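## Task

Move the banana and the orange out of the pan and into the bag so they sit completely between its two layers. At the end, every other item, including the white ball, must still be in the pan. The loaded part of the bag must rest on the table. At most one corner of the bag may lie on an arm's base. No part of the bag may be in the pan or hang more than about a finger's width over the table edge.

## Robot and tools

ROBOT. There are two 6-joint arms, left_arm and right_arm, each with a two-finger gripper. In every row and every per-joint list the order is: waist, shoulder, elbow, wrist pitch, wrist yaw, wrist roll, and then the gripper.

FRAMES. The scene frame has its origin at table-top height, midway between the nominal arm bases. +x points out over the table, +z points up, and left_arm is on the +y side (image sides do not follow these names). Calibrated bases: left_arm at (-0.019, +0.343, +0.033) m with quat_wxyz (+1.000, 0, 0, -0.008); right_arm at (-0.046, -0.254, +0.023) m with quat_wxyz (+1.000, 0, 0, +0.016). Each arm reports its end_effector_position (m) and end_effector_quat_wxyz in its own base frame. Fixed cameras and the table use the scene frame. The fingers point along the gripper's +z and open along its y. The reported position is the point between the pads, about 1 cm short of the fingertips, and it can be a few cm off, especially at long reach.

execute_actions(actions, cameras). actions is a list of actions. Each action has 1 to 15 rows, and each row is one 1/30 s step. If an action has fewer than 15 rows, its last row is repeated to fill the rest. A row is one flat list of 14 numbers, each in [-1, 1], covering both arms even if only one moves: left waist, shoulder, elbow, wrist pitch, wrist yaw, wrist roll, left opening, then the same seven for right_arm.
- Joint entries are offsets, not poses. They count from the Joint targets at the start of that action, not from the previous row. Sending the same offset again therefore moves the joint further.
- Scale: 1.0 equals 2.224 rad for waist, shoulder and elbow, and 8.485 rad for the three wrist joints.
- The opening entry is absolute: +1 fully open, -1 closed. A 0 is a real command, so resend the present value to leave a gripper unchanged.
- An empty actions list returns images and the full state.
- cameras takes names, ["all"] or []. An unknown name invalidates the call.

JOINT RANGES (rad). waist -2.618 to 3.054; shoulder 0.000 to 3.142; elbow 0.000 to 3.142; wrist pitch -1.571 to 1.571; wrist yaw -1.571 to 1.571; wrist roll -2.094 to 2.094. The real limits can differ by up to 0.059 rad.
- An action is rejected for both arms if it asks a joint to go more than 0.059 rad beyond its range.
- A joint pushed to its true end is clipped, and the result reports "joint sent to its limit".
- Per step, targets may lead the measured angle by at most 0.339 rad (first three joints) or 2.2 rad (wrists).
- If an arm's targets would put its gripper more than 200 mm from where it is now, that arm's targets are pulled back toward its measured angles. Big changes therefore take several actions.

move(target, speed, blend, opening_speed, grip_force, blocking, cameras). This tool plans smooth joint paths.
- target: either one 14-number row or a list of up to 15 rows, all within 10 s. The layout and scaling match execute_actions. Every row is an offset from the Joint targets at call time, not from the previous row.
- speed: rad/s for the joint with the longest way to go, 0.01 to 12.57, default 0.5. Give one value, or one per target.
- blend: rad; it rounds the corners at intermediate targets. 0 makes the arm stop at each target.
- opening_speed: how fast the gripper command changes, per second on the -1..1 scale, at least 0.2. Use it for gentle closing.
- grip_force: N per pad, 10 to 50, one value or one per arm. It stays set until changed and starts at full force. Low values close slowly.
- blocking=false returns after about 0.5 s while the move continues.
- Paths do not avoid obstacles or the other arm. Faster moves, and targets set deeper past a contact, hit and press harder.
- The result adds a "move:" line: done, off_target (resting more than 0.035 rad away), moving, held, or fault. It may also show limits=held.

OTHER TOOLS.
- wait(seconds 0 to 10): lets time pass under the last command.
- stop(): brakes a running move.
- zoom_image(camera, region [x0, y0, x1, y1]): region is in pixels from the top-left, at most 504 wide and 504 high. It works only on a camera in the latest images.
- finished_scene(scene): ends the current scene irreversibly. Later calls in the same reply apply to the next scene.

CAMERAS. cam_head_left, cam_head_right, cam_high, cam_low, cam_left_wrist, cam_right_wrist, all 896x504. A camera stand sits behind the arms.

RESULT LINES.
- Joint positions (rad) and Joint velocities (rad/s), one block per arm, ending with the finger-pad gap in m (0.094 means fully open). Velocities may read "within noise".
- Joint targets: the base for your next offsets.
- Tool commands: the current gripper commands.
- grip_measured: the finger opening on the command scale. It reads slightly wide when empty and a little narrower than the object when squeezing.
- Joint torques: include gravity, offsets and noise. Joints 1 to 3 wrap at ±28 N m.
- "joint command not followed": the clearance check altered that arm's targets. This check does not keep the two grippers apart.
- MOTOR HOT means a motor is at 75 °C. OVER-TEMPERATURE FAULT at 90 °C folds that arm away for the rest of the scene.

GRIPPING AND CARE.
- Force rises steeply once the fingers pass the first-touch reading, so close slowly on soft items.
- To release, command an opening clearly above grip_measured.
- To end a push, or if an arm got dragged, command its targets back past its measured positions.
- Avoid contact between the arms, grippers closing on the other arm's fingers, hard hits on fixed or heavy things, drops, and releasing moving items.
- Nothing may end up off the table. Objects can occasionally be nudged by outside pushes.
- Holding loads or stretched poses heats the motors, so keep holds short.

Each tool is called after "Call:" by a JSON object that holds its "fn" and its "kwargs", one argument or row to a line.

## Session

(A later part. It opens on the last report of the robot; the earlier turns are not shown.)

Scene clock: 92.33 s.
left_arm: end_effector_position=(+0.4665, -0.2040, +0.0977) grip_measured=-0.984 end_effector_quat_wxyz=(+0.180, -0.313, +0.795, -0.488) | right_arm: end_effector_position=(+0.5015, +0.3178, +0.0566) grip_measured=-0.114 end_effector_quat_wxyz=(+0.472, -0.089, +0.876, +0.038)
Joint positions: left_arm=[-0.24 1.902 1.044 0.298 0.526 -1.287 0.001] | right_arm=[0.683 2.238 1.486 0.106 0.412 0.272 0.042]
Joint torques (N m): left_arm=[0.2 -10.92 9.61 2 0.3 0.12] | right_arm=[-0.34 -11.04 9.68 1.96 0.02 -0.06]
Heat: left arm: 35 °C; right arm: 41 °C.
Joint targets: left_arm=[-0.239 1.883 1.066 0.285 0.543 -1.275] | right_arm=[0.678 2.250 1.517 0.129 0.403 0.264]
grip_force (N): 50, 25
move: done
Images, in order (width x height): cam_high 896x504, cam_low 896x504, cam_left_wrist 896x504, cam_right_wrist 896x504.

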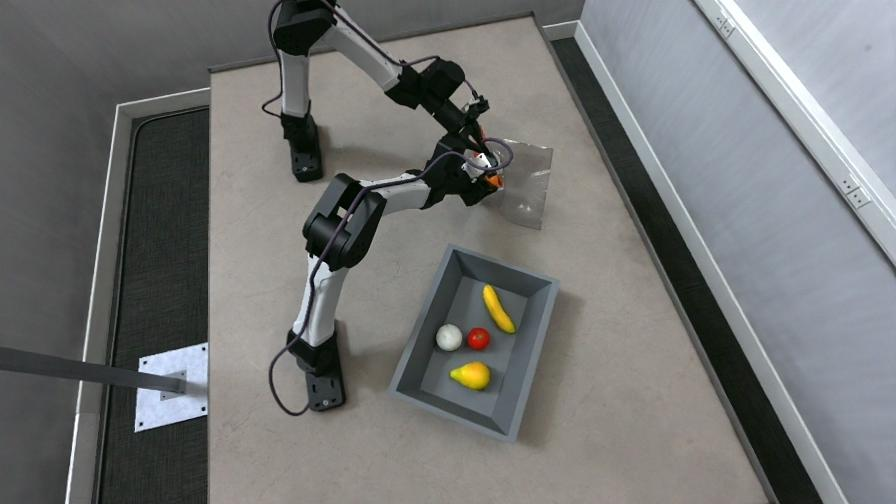

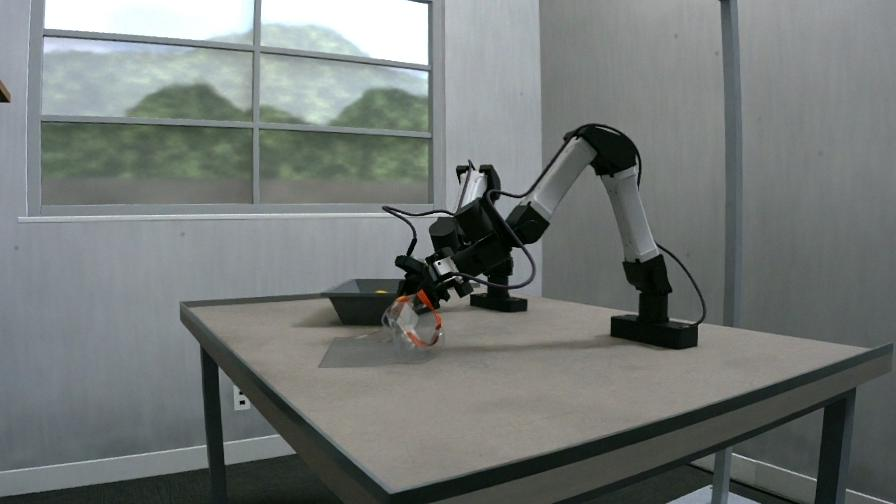

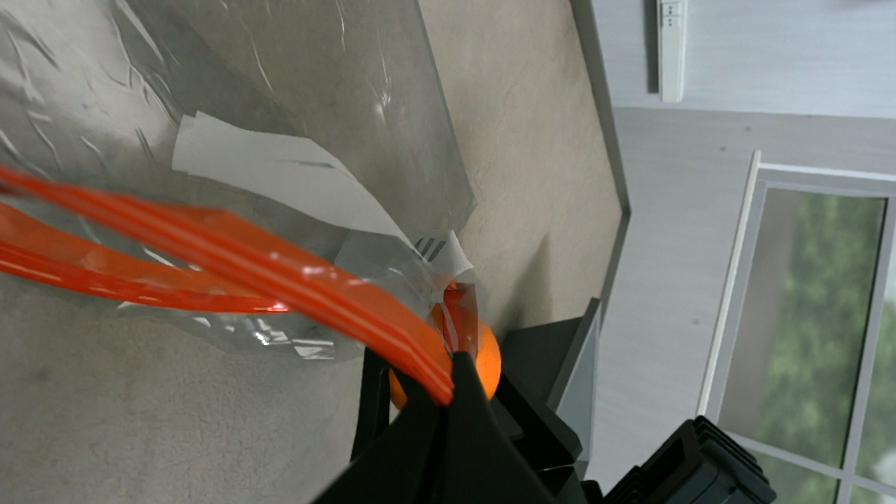

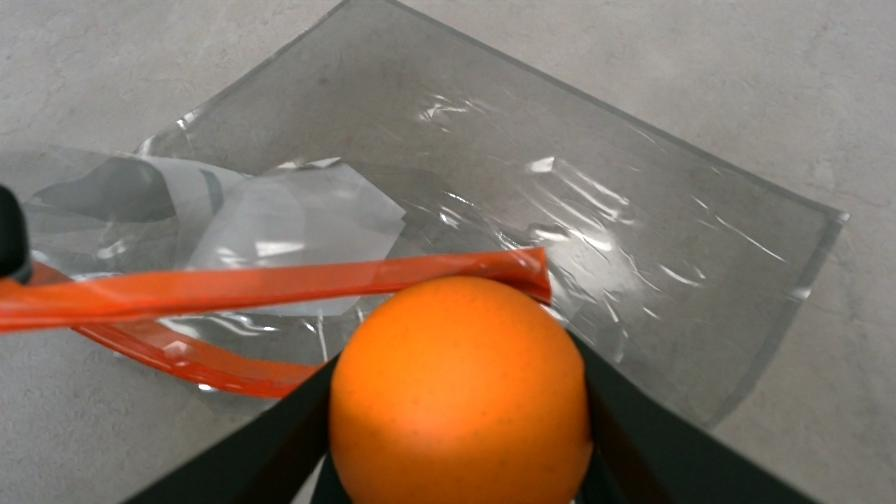

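Call:
{"fn": "move", "kwargs": {
  "target": [
    [0,0,0,0,0,0,-1,0.0237,-0.2312,-0.2414,0.0010,0.0051,0.0039,-0.25],
    [-0.1034,0.1603,0.4728,-0.1641,-0.0814,-0.0812,-1,0.0237,-0.2312,-0.2414,0.0010,0.0051,0.0039,-0.25]
  ],
  "speed": 0.4,
  "blend": 0.05,
  "cameras": ["cam_right_wrist","cam_low","cam_left_wrist","cam_high"]
}}

Call:
{"fn": "zoom_image", "kwargs": {
  "camera": "cam_low",
  "region": [300, 200, 560, 400]
}}

Scene clock: 99.73 s.
left_arm: end_effector_position=(+0.4708, -0.2104, +0.1235) grip_measured=-0.984 end_effector_quat_wxyz=(-0.123, +0.674, -0.715, +0.143) | right_arm: end_effector_position=(+0.4009, +0.2563, +0.0955) grip_measured=-0.114 end_effector_quat_wxyz=(+0.465, -0.098, +0.879, +0.036)
Joint positions: left_arm=[-0.464 2.216 2.095 -1.094 -0.13 -1.953 0.001] | right_arm=[0.723 1.776 0.984 0.12 0.434 0.29 0.042]
Joint torques (N m): left_arm=[-0.13 -10.3 9.78 0.95 -0.32 -0.12] | right_arm=[0.72 -11.77 6.24 1.81 0.24 0.12]
Heat: left arm: 35 °C; right arm: 42 °C.
Joint targets: left_arm=[-0.469 2.240 2.118 -1.107 -0.148 -1.964] | right_arm=[0.731 1.736 0.981 0.137 0.446 0.297]
grip_force (N): 50, 25
move: off_target (right_arm); right_arm: the shoulder is farthest, 0.040 rad from its target
Images, in order (width x height): cam_high 896x504, cam_low 896x504, cam_left_wrist 896x504, cam_right_wrist 896x504.

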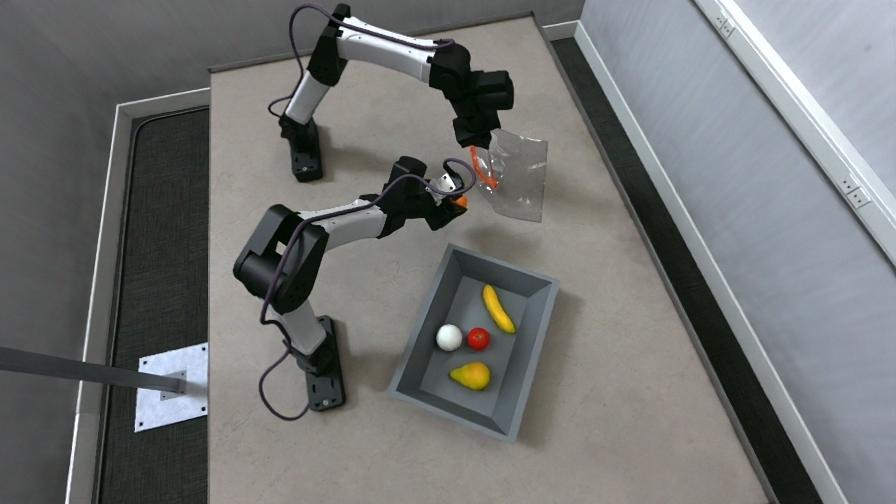

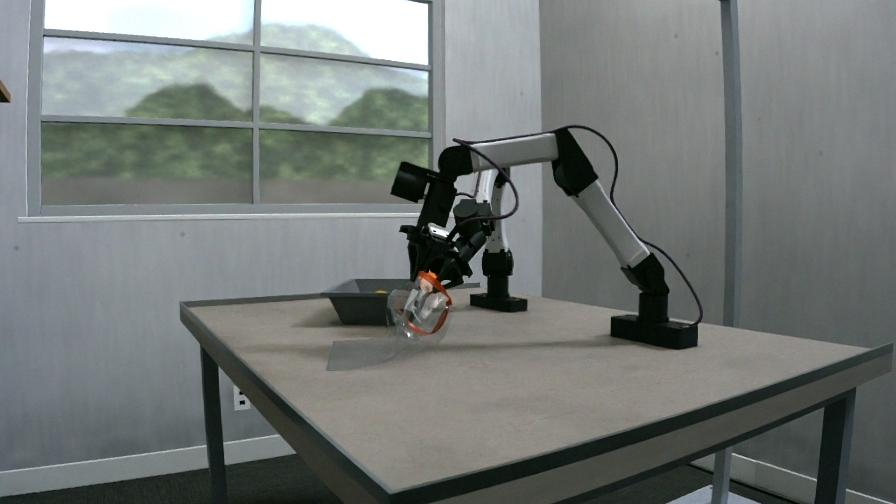

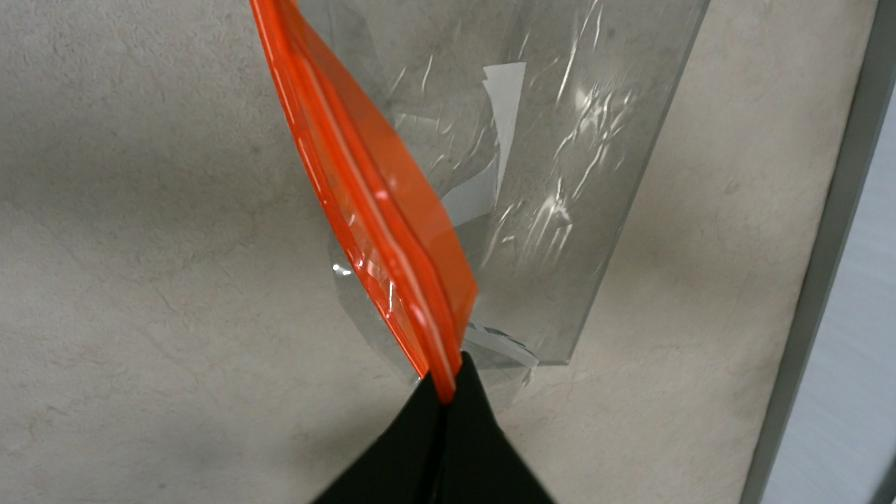

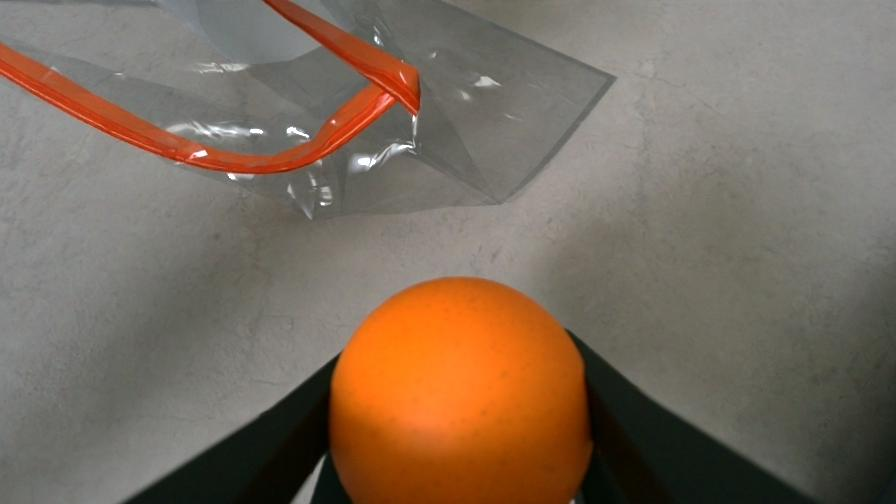

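Scaled by 1.938 from the camera's 896x504 image, which has a finer 1280x720 frame.

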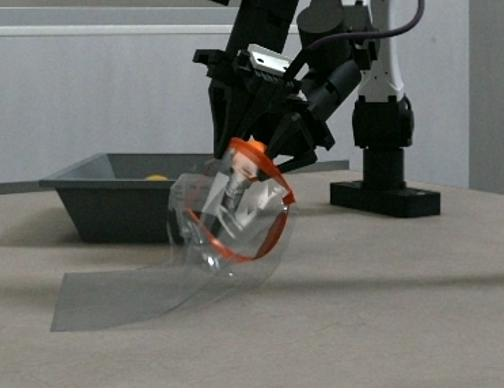

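Call:
{"fn": "move", "kwargs": {
  "target": [0,0,0,0,0,0,-1,-0.0387,0.1286,0.1501,0.0015,-0.0350,0.0348,-0.25],
  "speed": 0.4,
  "cameras": ["cam_right_wrist","cam_low","cam_left_wrist"]
}}

Call:
{"fn": "zoom_image", "kwargs": {
  "camera": "cam_low",
  "region": [300, 200, 560, 400]
}}

Scene clock: 102.47 s.
left_arm: end_effector_position=(+0.4708, -0.2103, +0.1234) grip_measured=-0.984 end_effector_quat_wxyz=(-0.123, +0.674, -0.714, +0.142) | right_arm: end_effector_position=(+0.4618, +0.3162, +0.0974) grip_measured=-0.114 end_effector_quat_wxyz=(+0.422, +0.009, +0.881, +0.214)
Joint positions: left_arm=[-0.464 2.216 2.095 -1.094 -0.131 -1.953 0.001] | right_arm=[0.649 2.009 1.284 0.131 0.158 0.585 0.042]
Joint torques (N m): left_arm=[-0.18 -10.3 9.8 0.94 -0.31 -0.12] | right_arm=[-0.44 -9.4 9.7 1.94 -0.03 0.08]
Heat: left arm: 35 °C; right arm: 42 °C.
Joint targets: left_arm=[-0.469 2.240 2.118 -1.107 -0.148 -1.964] | right_arm=[0.644 2.022 1.314 0.150 0.149 0.592]
grip_force (N): 50, 25
move: done
Images, in order (width x height): cam_low 896x504, cam_left_wrist 896x504, cam_right_wrist 896x504.

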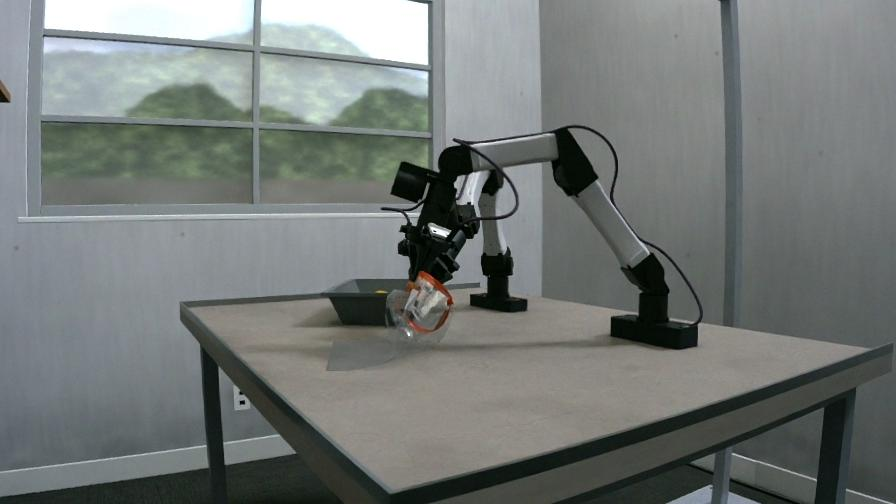

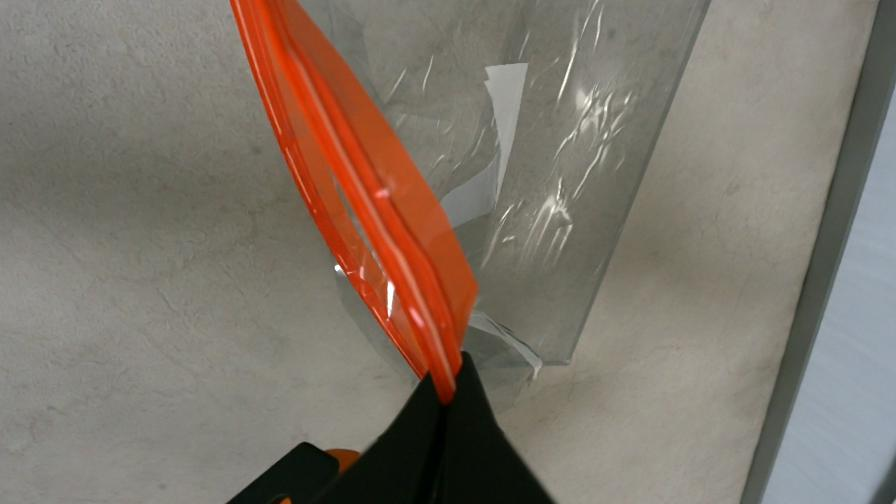

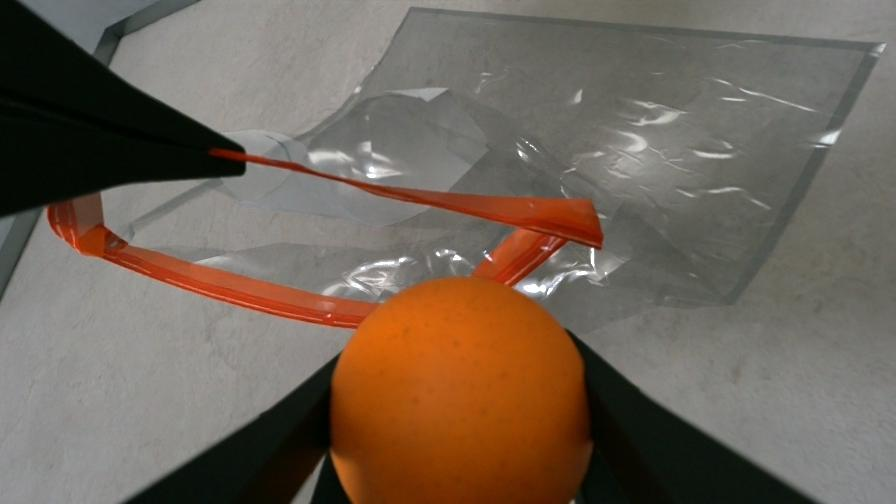

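Scaled by 1.938 from the camera's 896x504 image, which has a finer 1280x720 frame.

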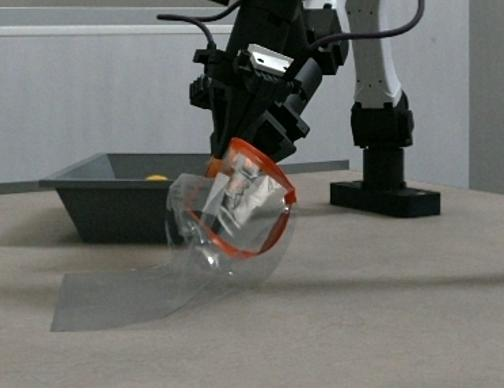

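Call:
{"fn": "move", "kwargs": {
  "target": [0,0,0,0,0,0,-1,0.0022,0.1285,0.1353,-0.0017,0.0004,0.0002,-0.25],
  "speed": 0.35,
  "cameras": ["cam_right_wrist","cam_low","cam_left_wrist"]
}}

Call:
{"fn": "zoom_image", "kwargs": {
  "camera": "cam_low",
  "region": [300, 200, 560, 400]
}}

Scene clock: 104.93 s.
left_arm: end_effector_position=(+0.4708, -0.2102, +0.1234) grip_measured=-0.984 end_effector_quat_wxyz=(-0.123, +0.674, -0.714, +0.142) | right_arm: end_effector_position=(+0.5145, +0.3563, +0.0617) grip_measured=-0.114 end_effector_quat_wxyz=(+0.425, +0.010, +0.878, +0.217)
Joint positions: left_arm=[-0.464 2.216 2.095 -1.094 -0.131 -1.953 0.001] | right_arm=[0.649 2.296 1.586 0.127 0.158 0.587 0.042]
Joint torques (N m): left_arm=[-0.18 -10.26 9.76 0.95 -0.29 -0.12] | right_arm=[0.02 -11.55 9.7 1.83 -0.01 0.09]
Heat: left arm: 35 °C; right arm: 42 °C.
Joint targets: left_arm=[-0.469 2.240 2.118 -1.107 -0.148 -1.964] | right_arm=[0.649 2.308 1.615 0.135 0.153 0.594]
grip_force (N): 50, 25
move: done
Images, in order (width x height): cam_low 896x504, cam_left_wrist 896x504, cam_right_wrist 896x504.

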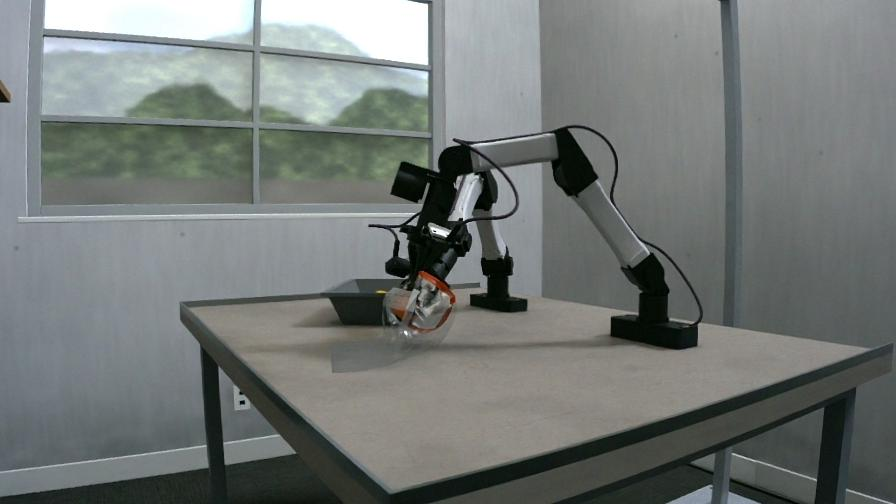

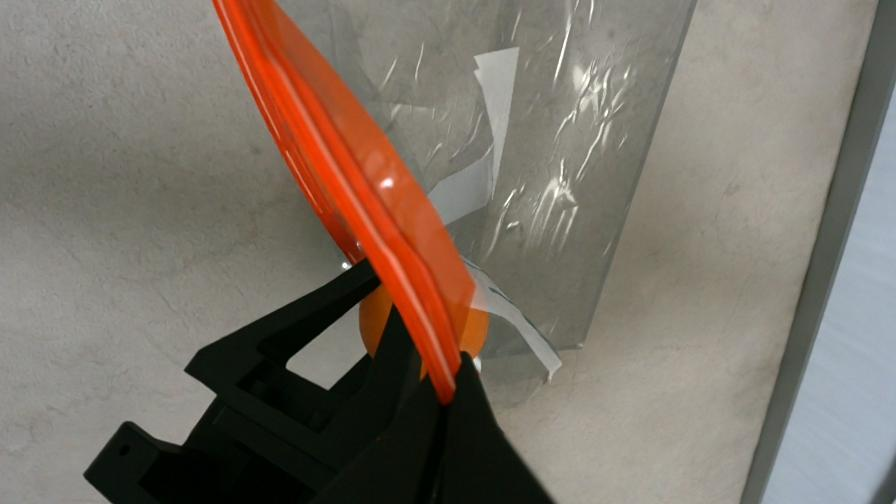

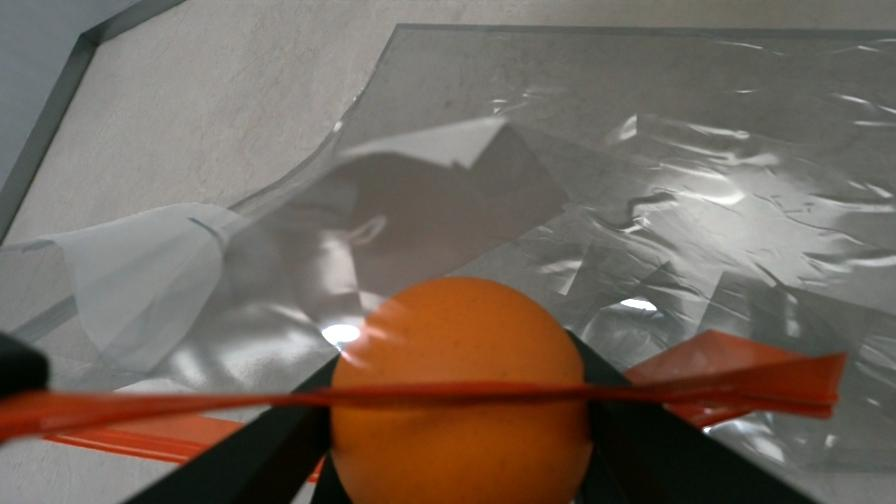

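Scaled by 1.938 from the camera's 896x504 image, which has a finer 1280x720 frame.

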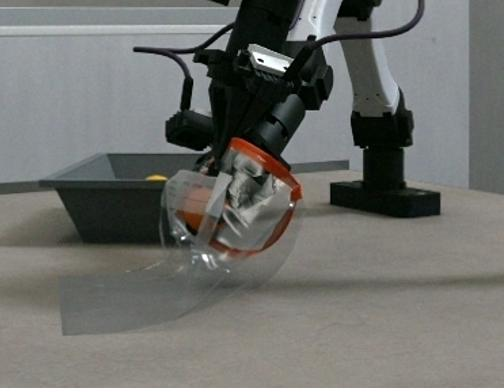

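Call:
{"fn": "move", "kwargs": {
  "target": [0,0,0,0,0,0,-1,-0.008,0.112,0.1953,-0.0217,-0.0018,-0.001,-0.25],
  "speed": 0.35,
  "cameras": ["cam_right_wrist","cam_low","cam_left_wrist"]
}}

Call:
{"fn": "zoom_image", "kwargs": {
  "camera": "cam_low",
  "region": [300, 200, 560, 400]
}}

Scene clock: 105.80 s.
left_arm: end_effector_position=(+0.4708, -0.2102, +0.1234) grip_measured=-0.984 end_effector_quat_wxyz=(-0.123, +0.674, -0.714, +0.142) | right_arm: end_effector_position=(+0.5143, +0.3561, +0.0611) grip_measured=-0.114 end_effector_quat_wxyz=(+0.424, +0.010, +0.879, +0.216)
Joint positions: left_arm=[-0.464 2.216 2.095 -1.094 -0.131 -1.953 0.001] | right_arm=[0.649 2.296 1.588 0.121 0.158 0.587 0.042]
Joint torques (N m): left_arm=[-0.14 -10.24 9.76 0.95 -0.3 -0.11] | right_arm=[0.02 -12.67 6.84 1.83 0.04 0.01]
Heat: left arm: 34 °C; right arm: 42 °C.
Joint targets: left_arm=[-0.469 2.240 2.118 -1.107 -0.148 -1.964] | right_arm=[0.649 2.296 1.588 0.125 0.158 0.587]
grip_force (N): 50, 25
move: held (right_arm; a check stopped the path); limits=held; right_arm: the elbow is farthest, 0.461 rad from its target
joint command not followed: on one or more control steps a check withheld the commanded joint targets of the right arm, and it was not sent them on those steps.
cause: the commanded joint targets, or the way to them, would bring a part of the robot too close to another arm (this arm's wrist (the part past the wrist pitch) and the left arm's gripper housing, at the place that arm is still heading or pushing toward).
Images, in order (width x height): cam_low 896x504, cam_left_wrist 896x504, cam_right_wrist 896x504.

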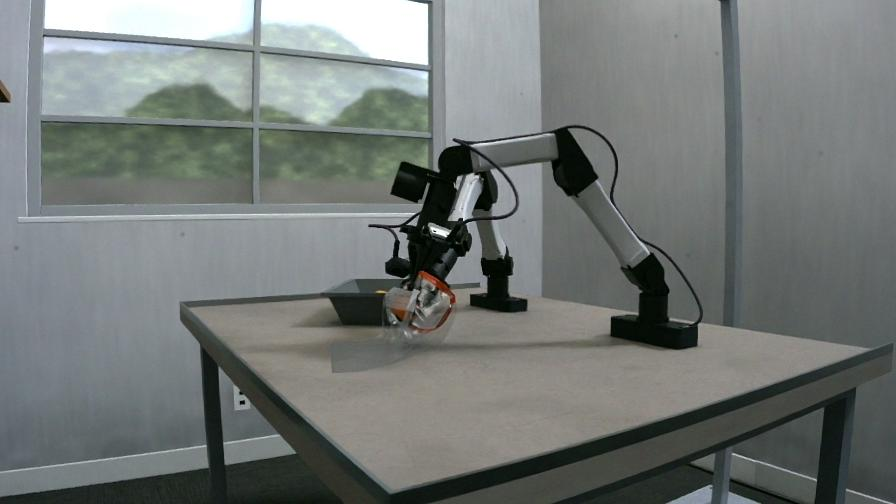

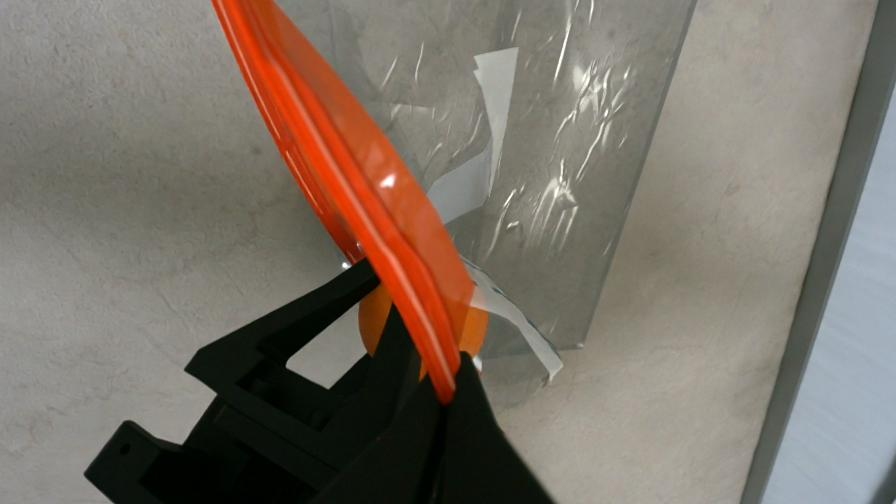

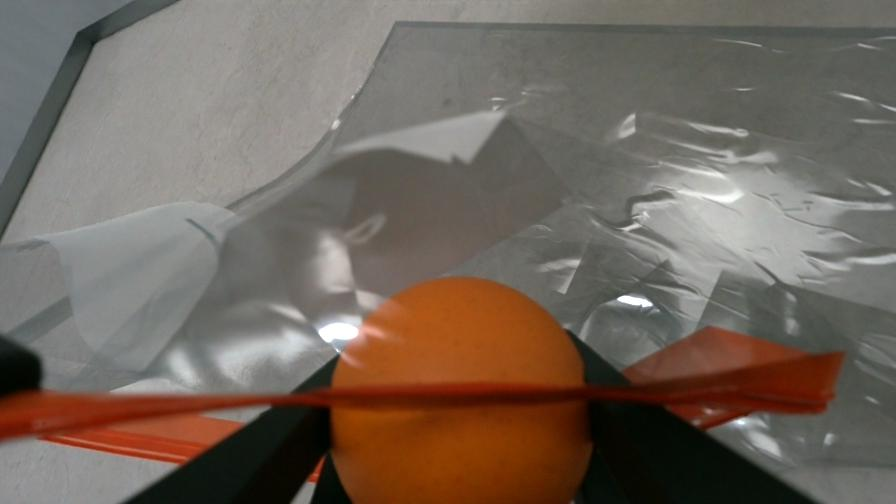

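Scaled by 1.938 from the camera's 896x504 image, which has a finer 1280x720 frame.

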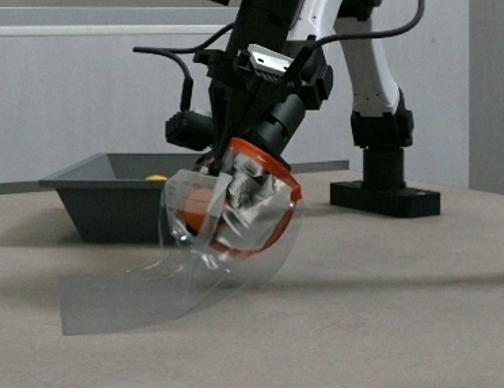

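Call:
{"fn": "move", "kwargs": {
  "target": [0.0966,0.0099,-0.0013,-0.0007,0.0748,-0.0113,-1,0,0,0,0,0,0,-0.25],
  "speed": 0.35,
  "cameras": ["cam_right_wrist","cam_low","cam_left_wrist","cam_high"]
}}

Call:
{"fn": "zoom_image", "kwargs": {
  "camera": "cam_low",
  "region": [300, 200, 560, 400]
}}

Scene clock: 109.10 s.
left_arm: end_effector_position=(+0.4714, -0.2054, +0.1276) grip_measured=-0.984 end_effector_quat_wxyz=(+0.146, +0.726, -0.629, +0.237) | right_arm: end_effector_position=(+0.5143, +0.3561, +0.0610) grip_measured=-0.114 end_effector_quat_wxyz=(+0.424, +0.010, +0.880, +0.216)
Joint positions: left_arm=[-0.257 2.24 2.095 -1.101 0.469 -2.049 0.001] | right_arm=[0.649 2.296 1.588 0.12 0.158 0.587 0.042]
Joint torques (N m): left_arm=[0.43 -10.55 9.44 0.87 0.39 -0.13] | right_arm=[0.02 -12.68 6.82 1.8 0.04 0.02]
Heat: left arm: 34 °C; right arm: 42 °C.
Joint targets: left_arm=[-0.254 2.262 2.115 -1.113 0.486 -2.060] | right_arm=[0.649 2.296 1.588 0.125 0.158 0.587]
grip_force (N): 50, 25
move: done
Images, in order (width x height): cam_high 896x504, cam_low 896x504, cam_left_wrist 896x504, cam_right_wrist 896x504.

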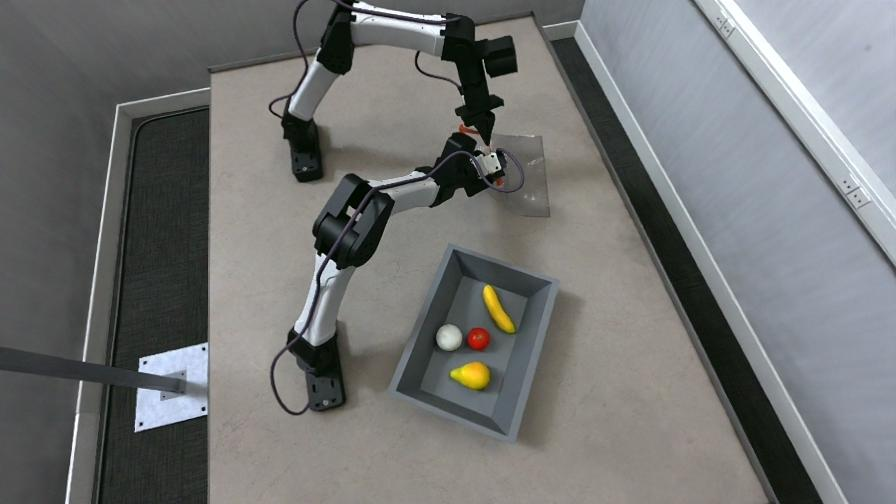

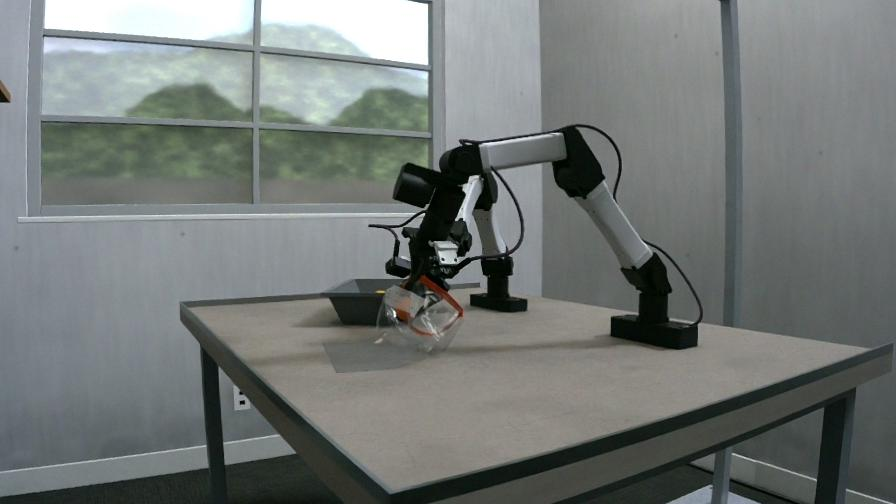

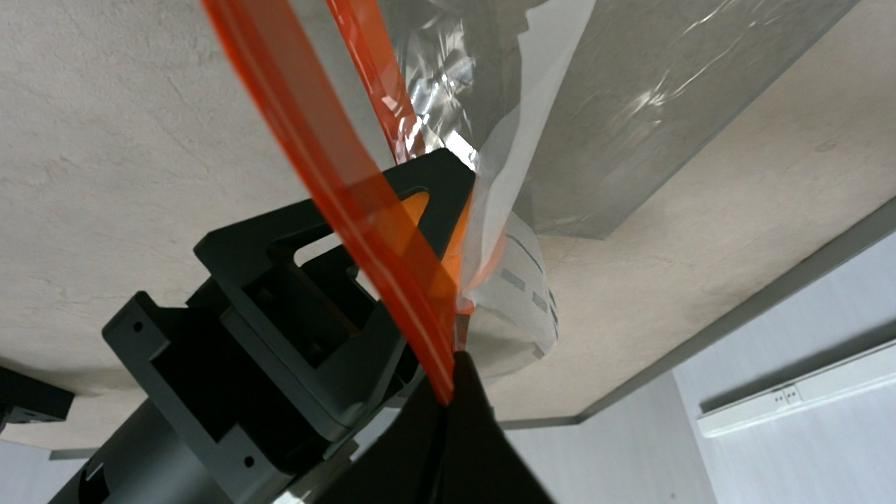

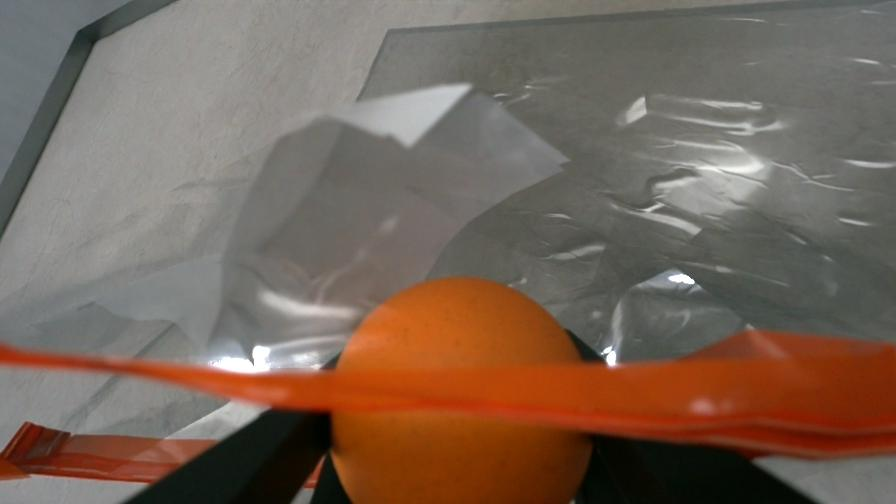

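Scaled by 1.938 from the camera's 896x504 image, which has a finer 1280x720 frame.

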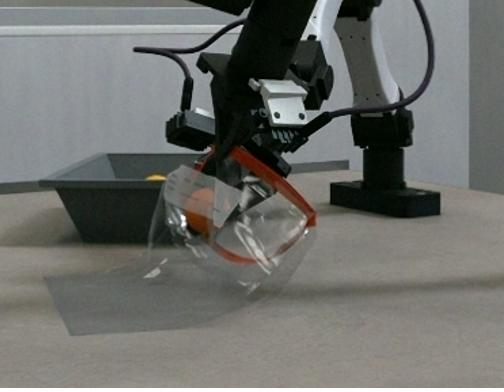

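Call:
{"fn": "move", "kwargs": {
  "target": [0,0,0,0,0,0,-1,-0.008,0.1173,0.2074,-0.0204,-0.0025,0,-0.25],
  "speed": 0.35,
  "cameras": ["cam_right_wrist","cam_low","cam_left_wrist"]
}}

Call:
{"fn": "zoom_image", "kwargs": {
  "camera": "cam_low",
  "region": [300, 200, 560, 400]
}}

Scene clock: 110.90 s.
left_arm: end_effector_position=(+0.4791, -0.2049, +0.1313) grip_measured=-0.984 end_effector_quat_wxyz=(+0.138, +0.723, -0.629, +0.252) | right_arm: end_effector_position=(+0.5500, +0.3837, +0.0517) grip_measured=-0.115 end_effector_quat_wxyz=(+0.416, +0.007, +0.884, +0.216)
Joint positions: left_arm=[-0.252 2.24 2.1 -1.073 0.47 -2.049 0.001] | right_arm=[0.647 2.486 1.91 -0.027 0.145 0.587 0.042]
Joint torques (N m): left_arm=[0.2 -12.29 7.58 0.93 0.2 -0.04] | right_arm=[-1.06 -12.96 10.63 1.94 0 0.02]
Heat: left arm: 35 °C; right arm: 43 °C.
Joint targets: left_arm=[-0.252 2.240 2.100 -1.086 0.470 -2.049] | right_arm=[0.636 2.498 1.945 -0.009 0.141 0.587]
grip_force (N): 50, 25
move: held (right_arm; a check stopped the path), off_target (left_arm); limits=held; left_arm: the wrist pitch is farthest, 0.040 rad from its target; right_arm: the elbow is farthest, 0.139 rad from its target
joint command not followed: on one or more control steps a check withheld the commanded joint targets of the left arm, and it was not sent them on those steps.
cause: the commanded joint targets, or the way to them, would bring a part of the robot too close to another arm (this arm's fingers and the right arm's wrist (the part past the wrist pitch), where that arm would come to rest).
joint command not followed: on one or more control steps a check withheld the commanded joint targets of the right arm, and it was not sent them on those steps.
cause: the commanded joint targets, or the way to them, would bring a part of the robot too close to another arm (this arm's wrist (the part past the wrist pitch) and the left arm's fingers, where that arm would come to rest).
Images, in order (width x height): cam_low 896x504, cam_left_wrist 896x504, cam_right_wrist 896x504.

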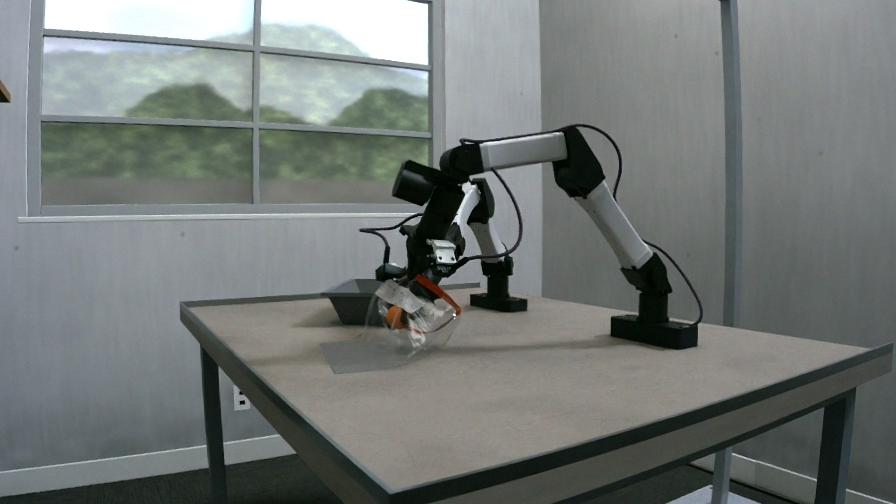

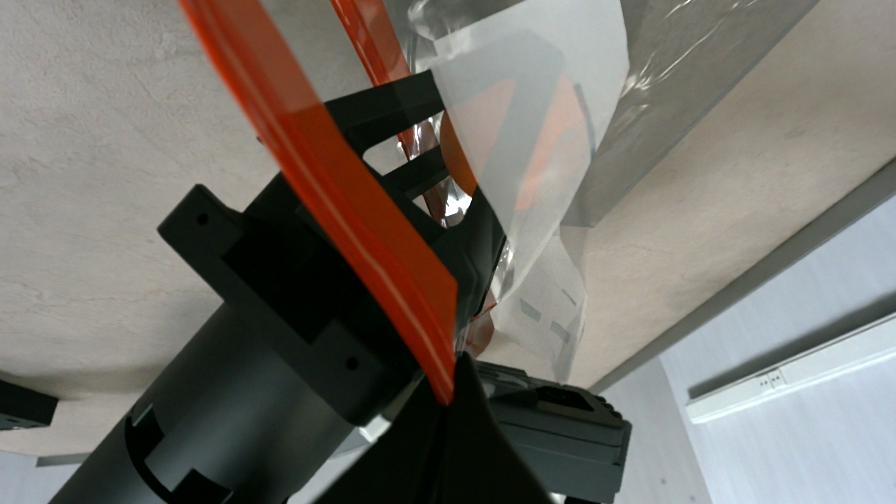

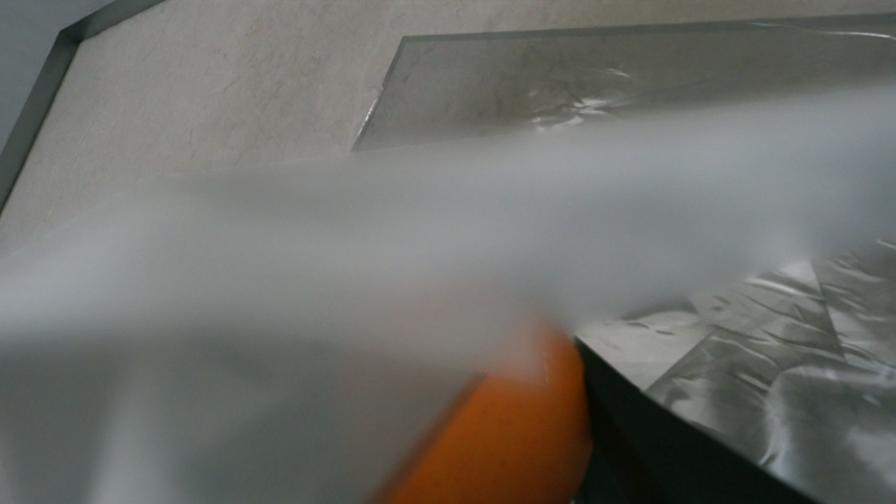

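Scaled by 1.938 from the camera's 896x504 image, which has a finer 1280x720 frame.

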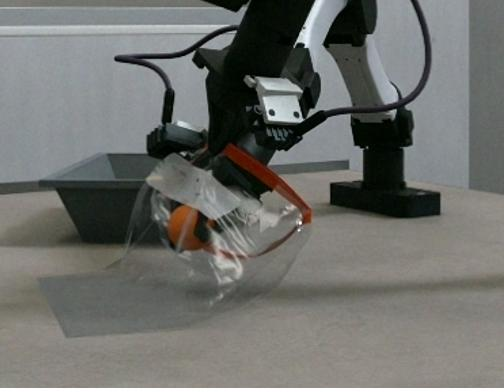

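Call:
{"fn": "move", "kwargs": {
  "target": [
    [0,0,0,0,0,0,-1,0,0.0102,-0.0091,0.0051,0,0,-0.25],
    [0,0,0,0,0,0,-1,0,0.0102,-0.0091,0.0051,0,0,0.15]
  ],
  "speed": 0.35,
  "opening_speed": 0.6,
  "cameras": ["cam_right_wrist","cam_low","cam_left_wrist"]
}}

Call:
{"fn": "zoom_image", "kwargs": {
  "camera": "cam_low",
  "region": [300, 200, 560, 400]
}}

Scene clock: 111.90 s.
left_arm: end_effector_position=(+0.4791, -0.2049, +0.1313) grip_measured=-0.984 end_effector_quat_wxyz=(+0.138, +0.723, -0.629, +0.252) | right_arm: end_effector_position=(+0.5500, +0.3837, +0.0518) grip_measured=-0.115 end_effector_quat_wxyz=(+0.416, +0.007, +0.884, +0.216)
Joint positions: left_arm=[-0.252 2.24 2.1 -1.073 0.47 -2.049 0.001] | right_arm=[0.647 2.486 1.91 -0.028 0.145 0.587 0.042]
Joint torques (N m): left_arm=[0.18 -12.31 7.54 0.93 0.21 -0.03] | right_arm=[-1.02 -12.98 10.56 1.93 0 0.02]
Heat: left arm: 35 °C; right arm: 43 °C.
Joint targets: left_arm=[-0.252 2.240 2.100 -1.086 0.470 -2.049] | right_arm=[0.636 2.498 1.946 -0.009 0.141 0.587]
Tool commands: left_gripper/opening=-1.0 right_gripper/opening=-0.25
grip_force (N): 50, 25
move: held (right_arm; a check stopped the path); path passed 0 of 2 targets; target 2's new numbers were not sent; limits=held; right_arm: the wrist pitch is farthest, 0.062 rad from its target
joint command not followed: on one or more control steps a check withheld the commanded joint targets of the right arm, and it was not sent them on those steps.
cause: the commanded joint targets, or the way to them, would bring a part of the robot too close to another arm (this arm's wrist (the part past the wrist pitch) and the left arm's fingers, 1 mm apart when this arm was first held).
Images, in order (width x height): cam_low 896x504, cam_left_wrist 896x504, cam_right_wrist 896x504.

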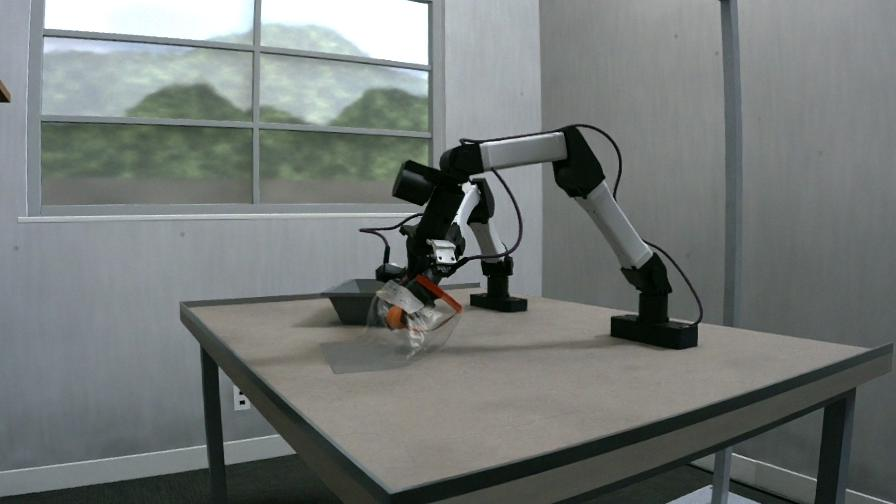

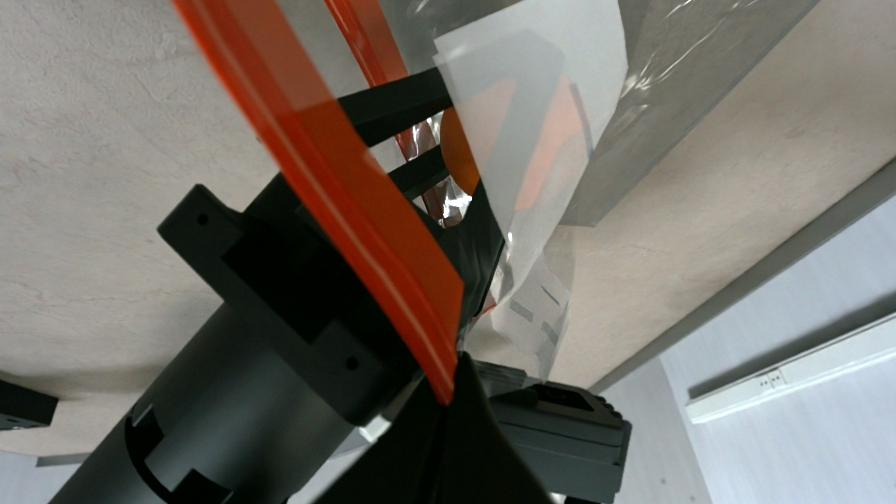

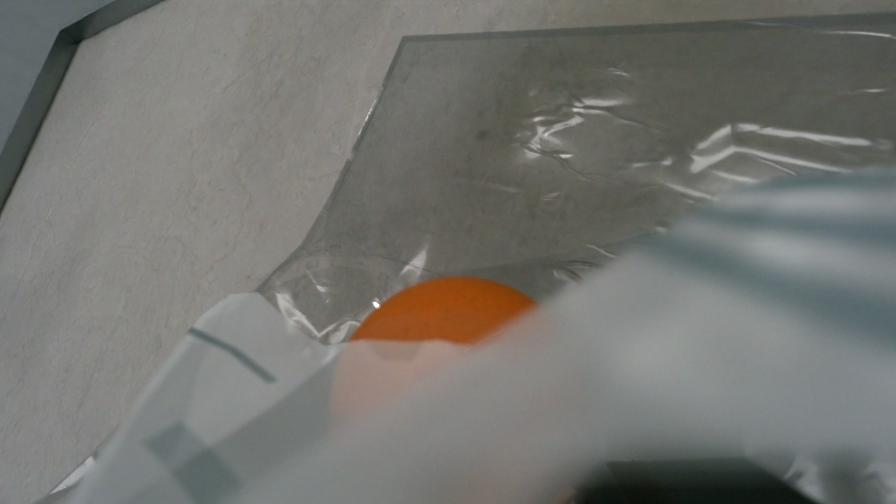

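Scaled by 1.938 from the camera's 896x504 image, which has a finer 1280x720 frame.

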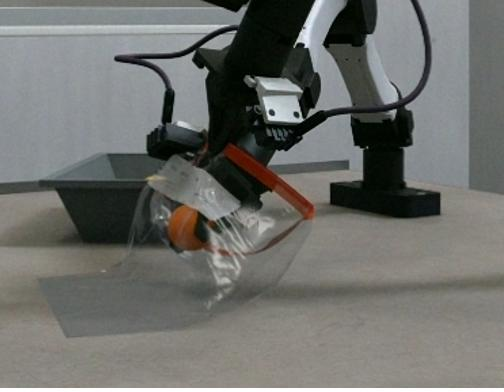

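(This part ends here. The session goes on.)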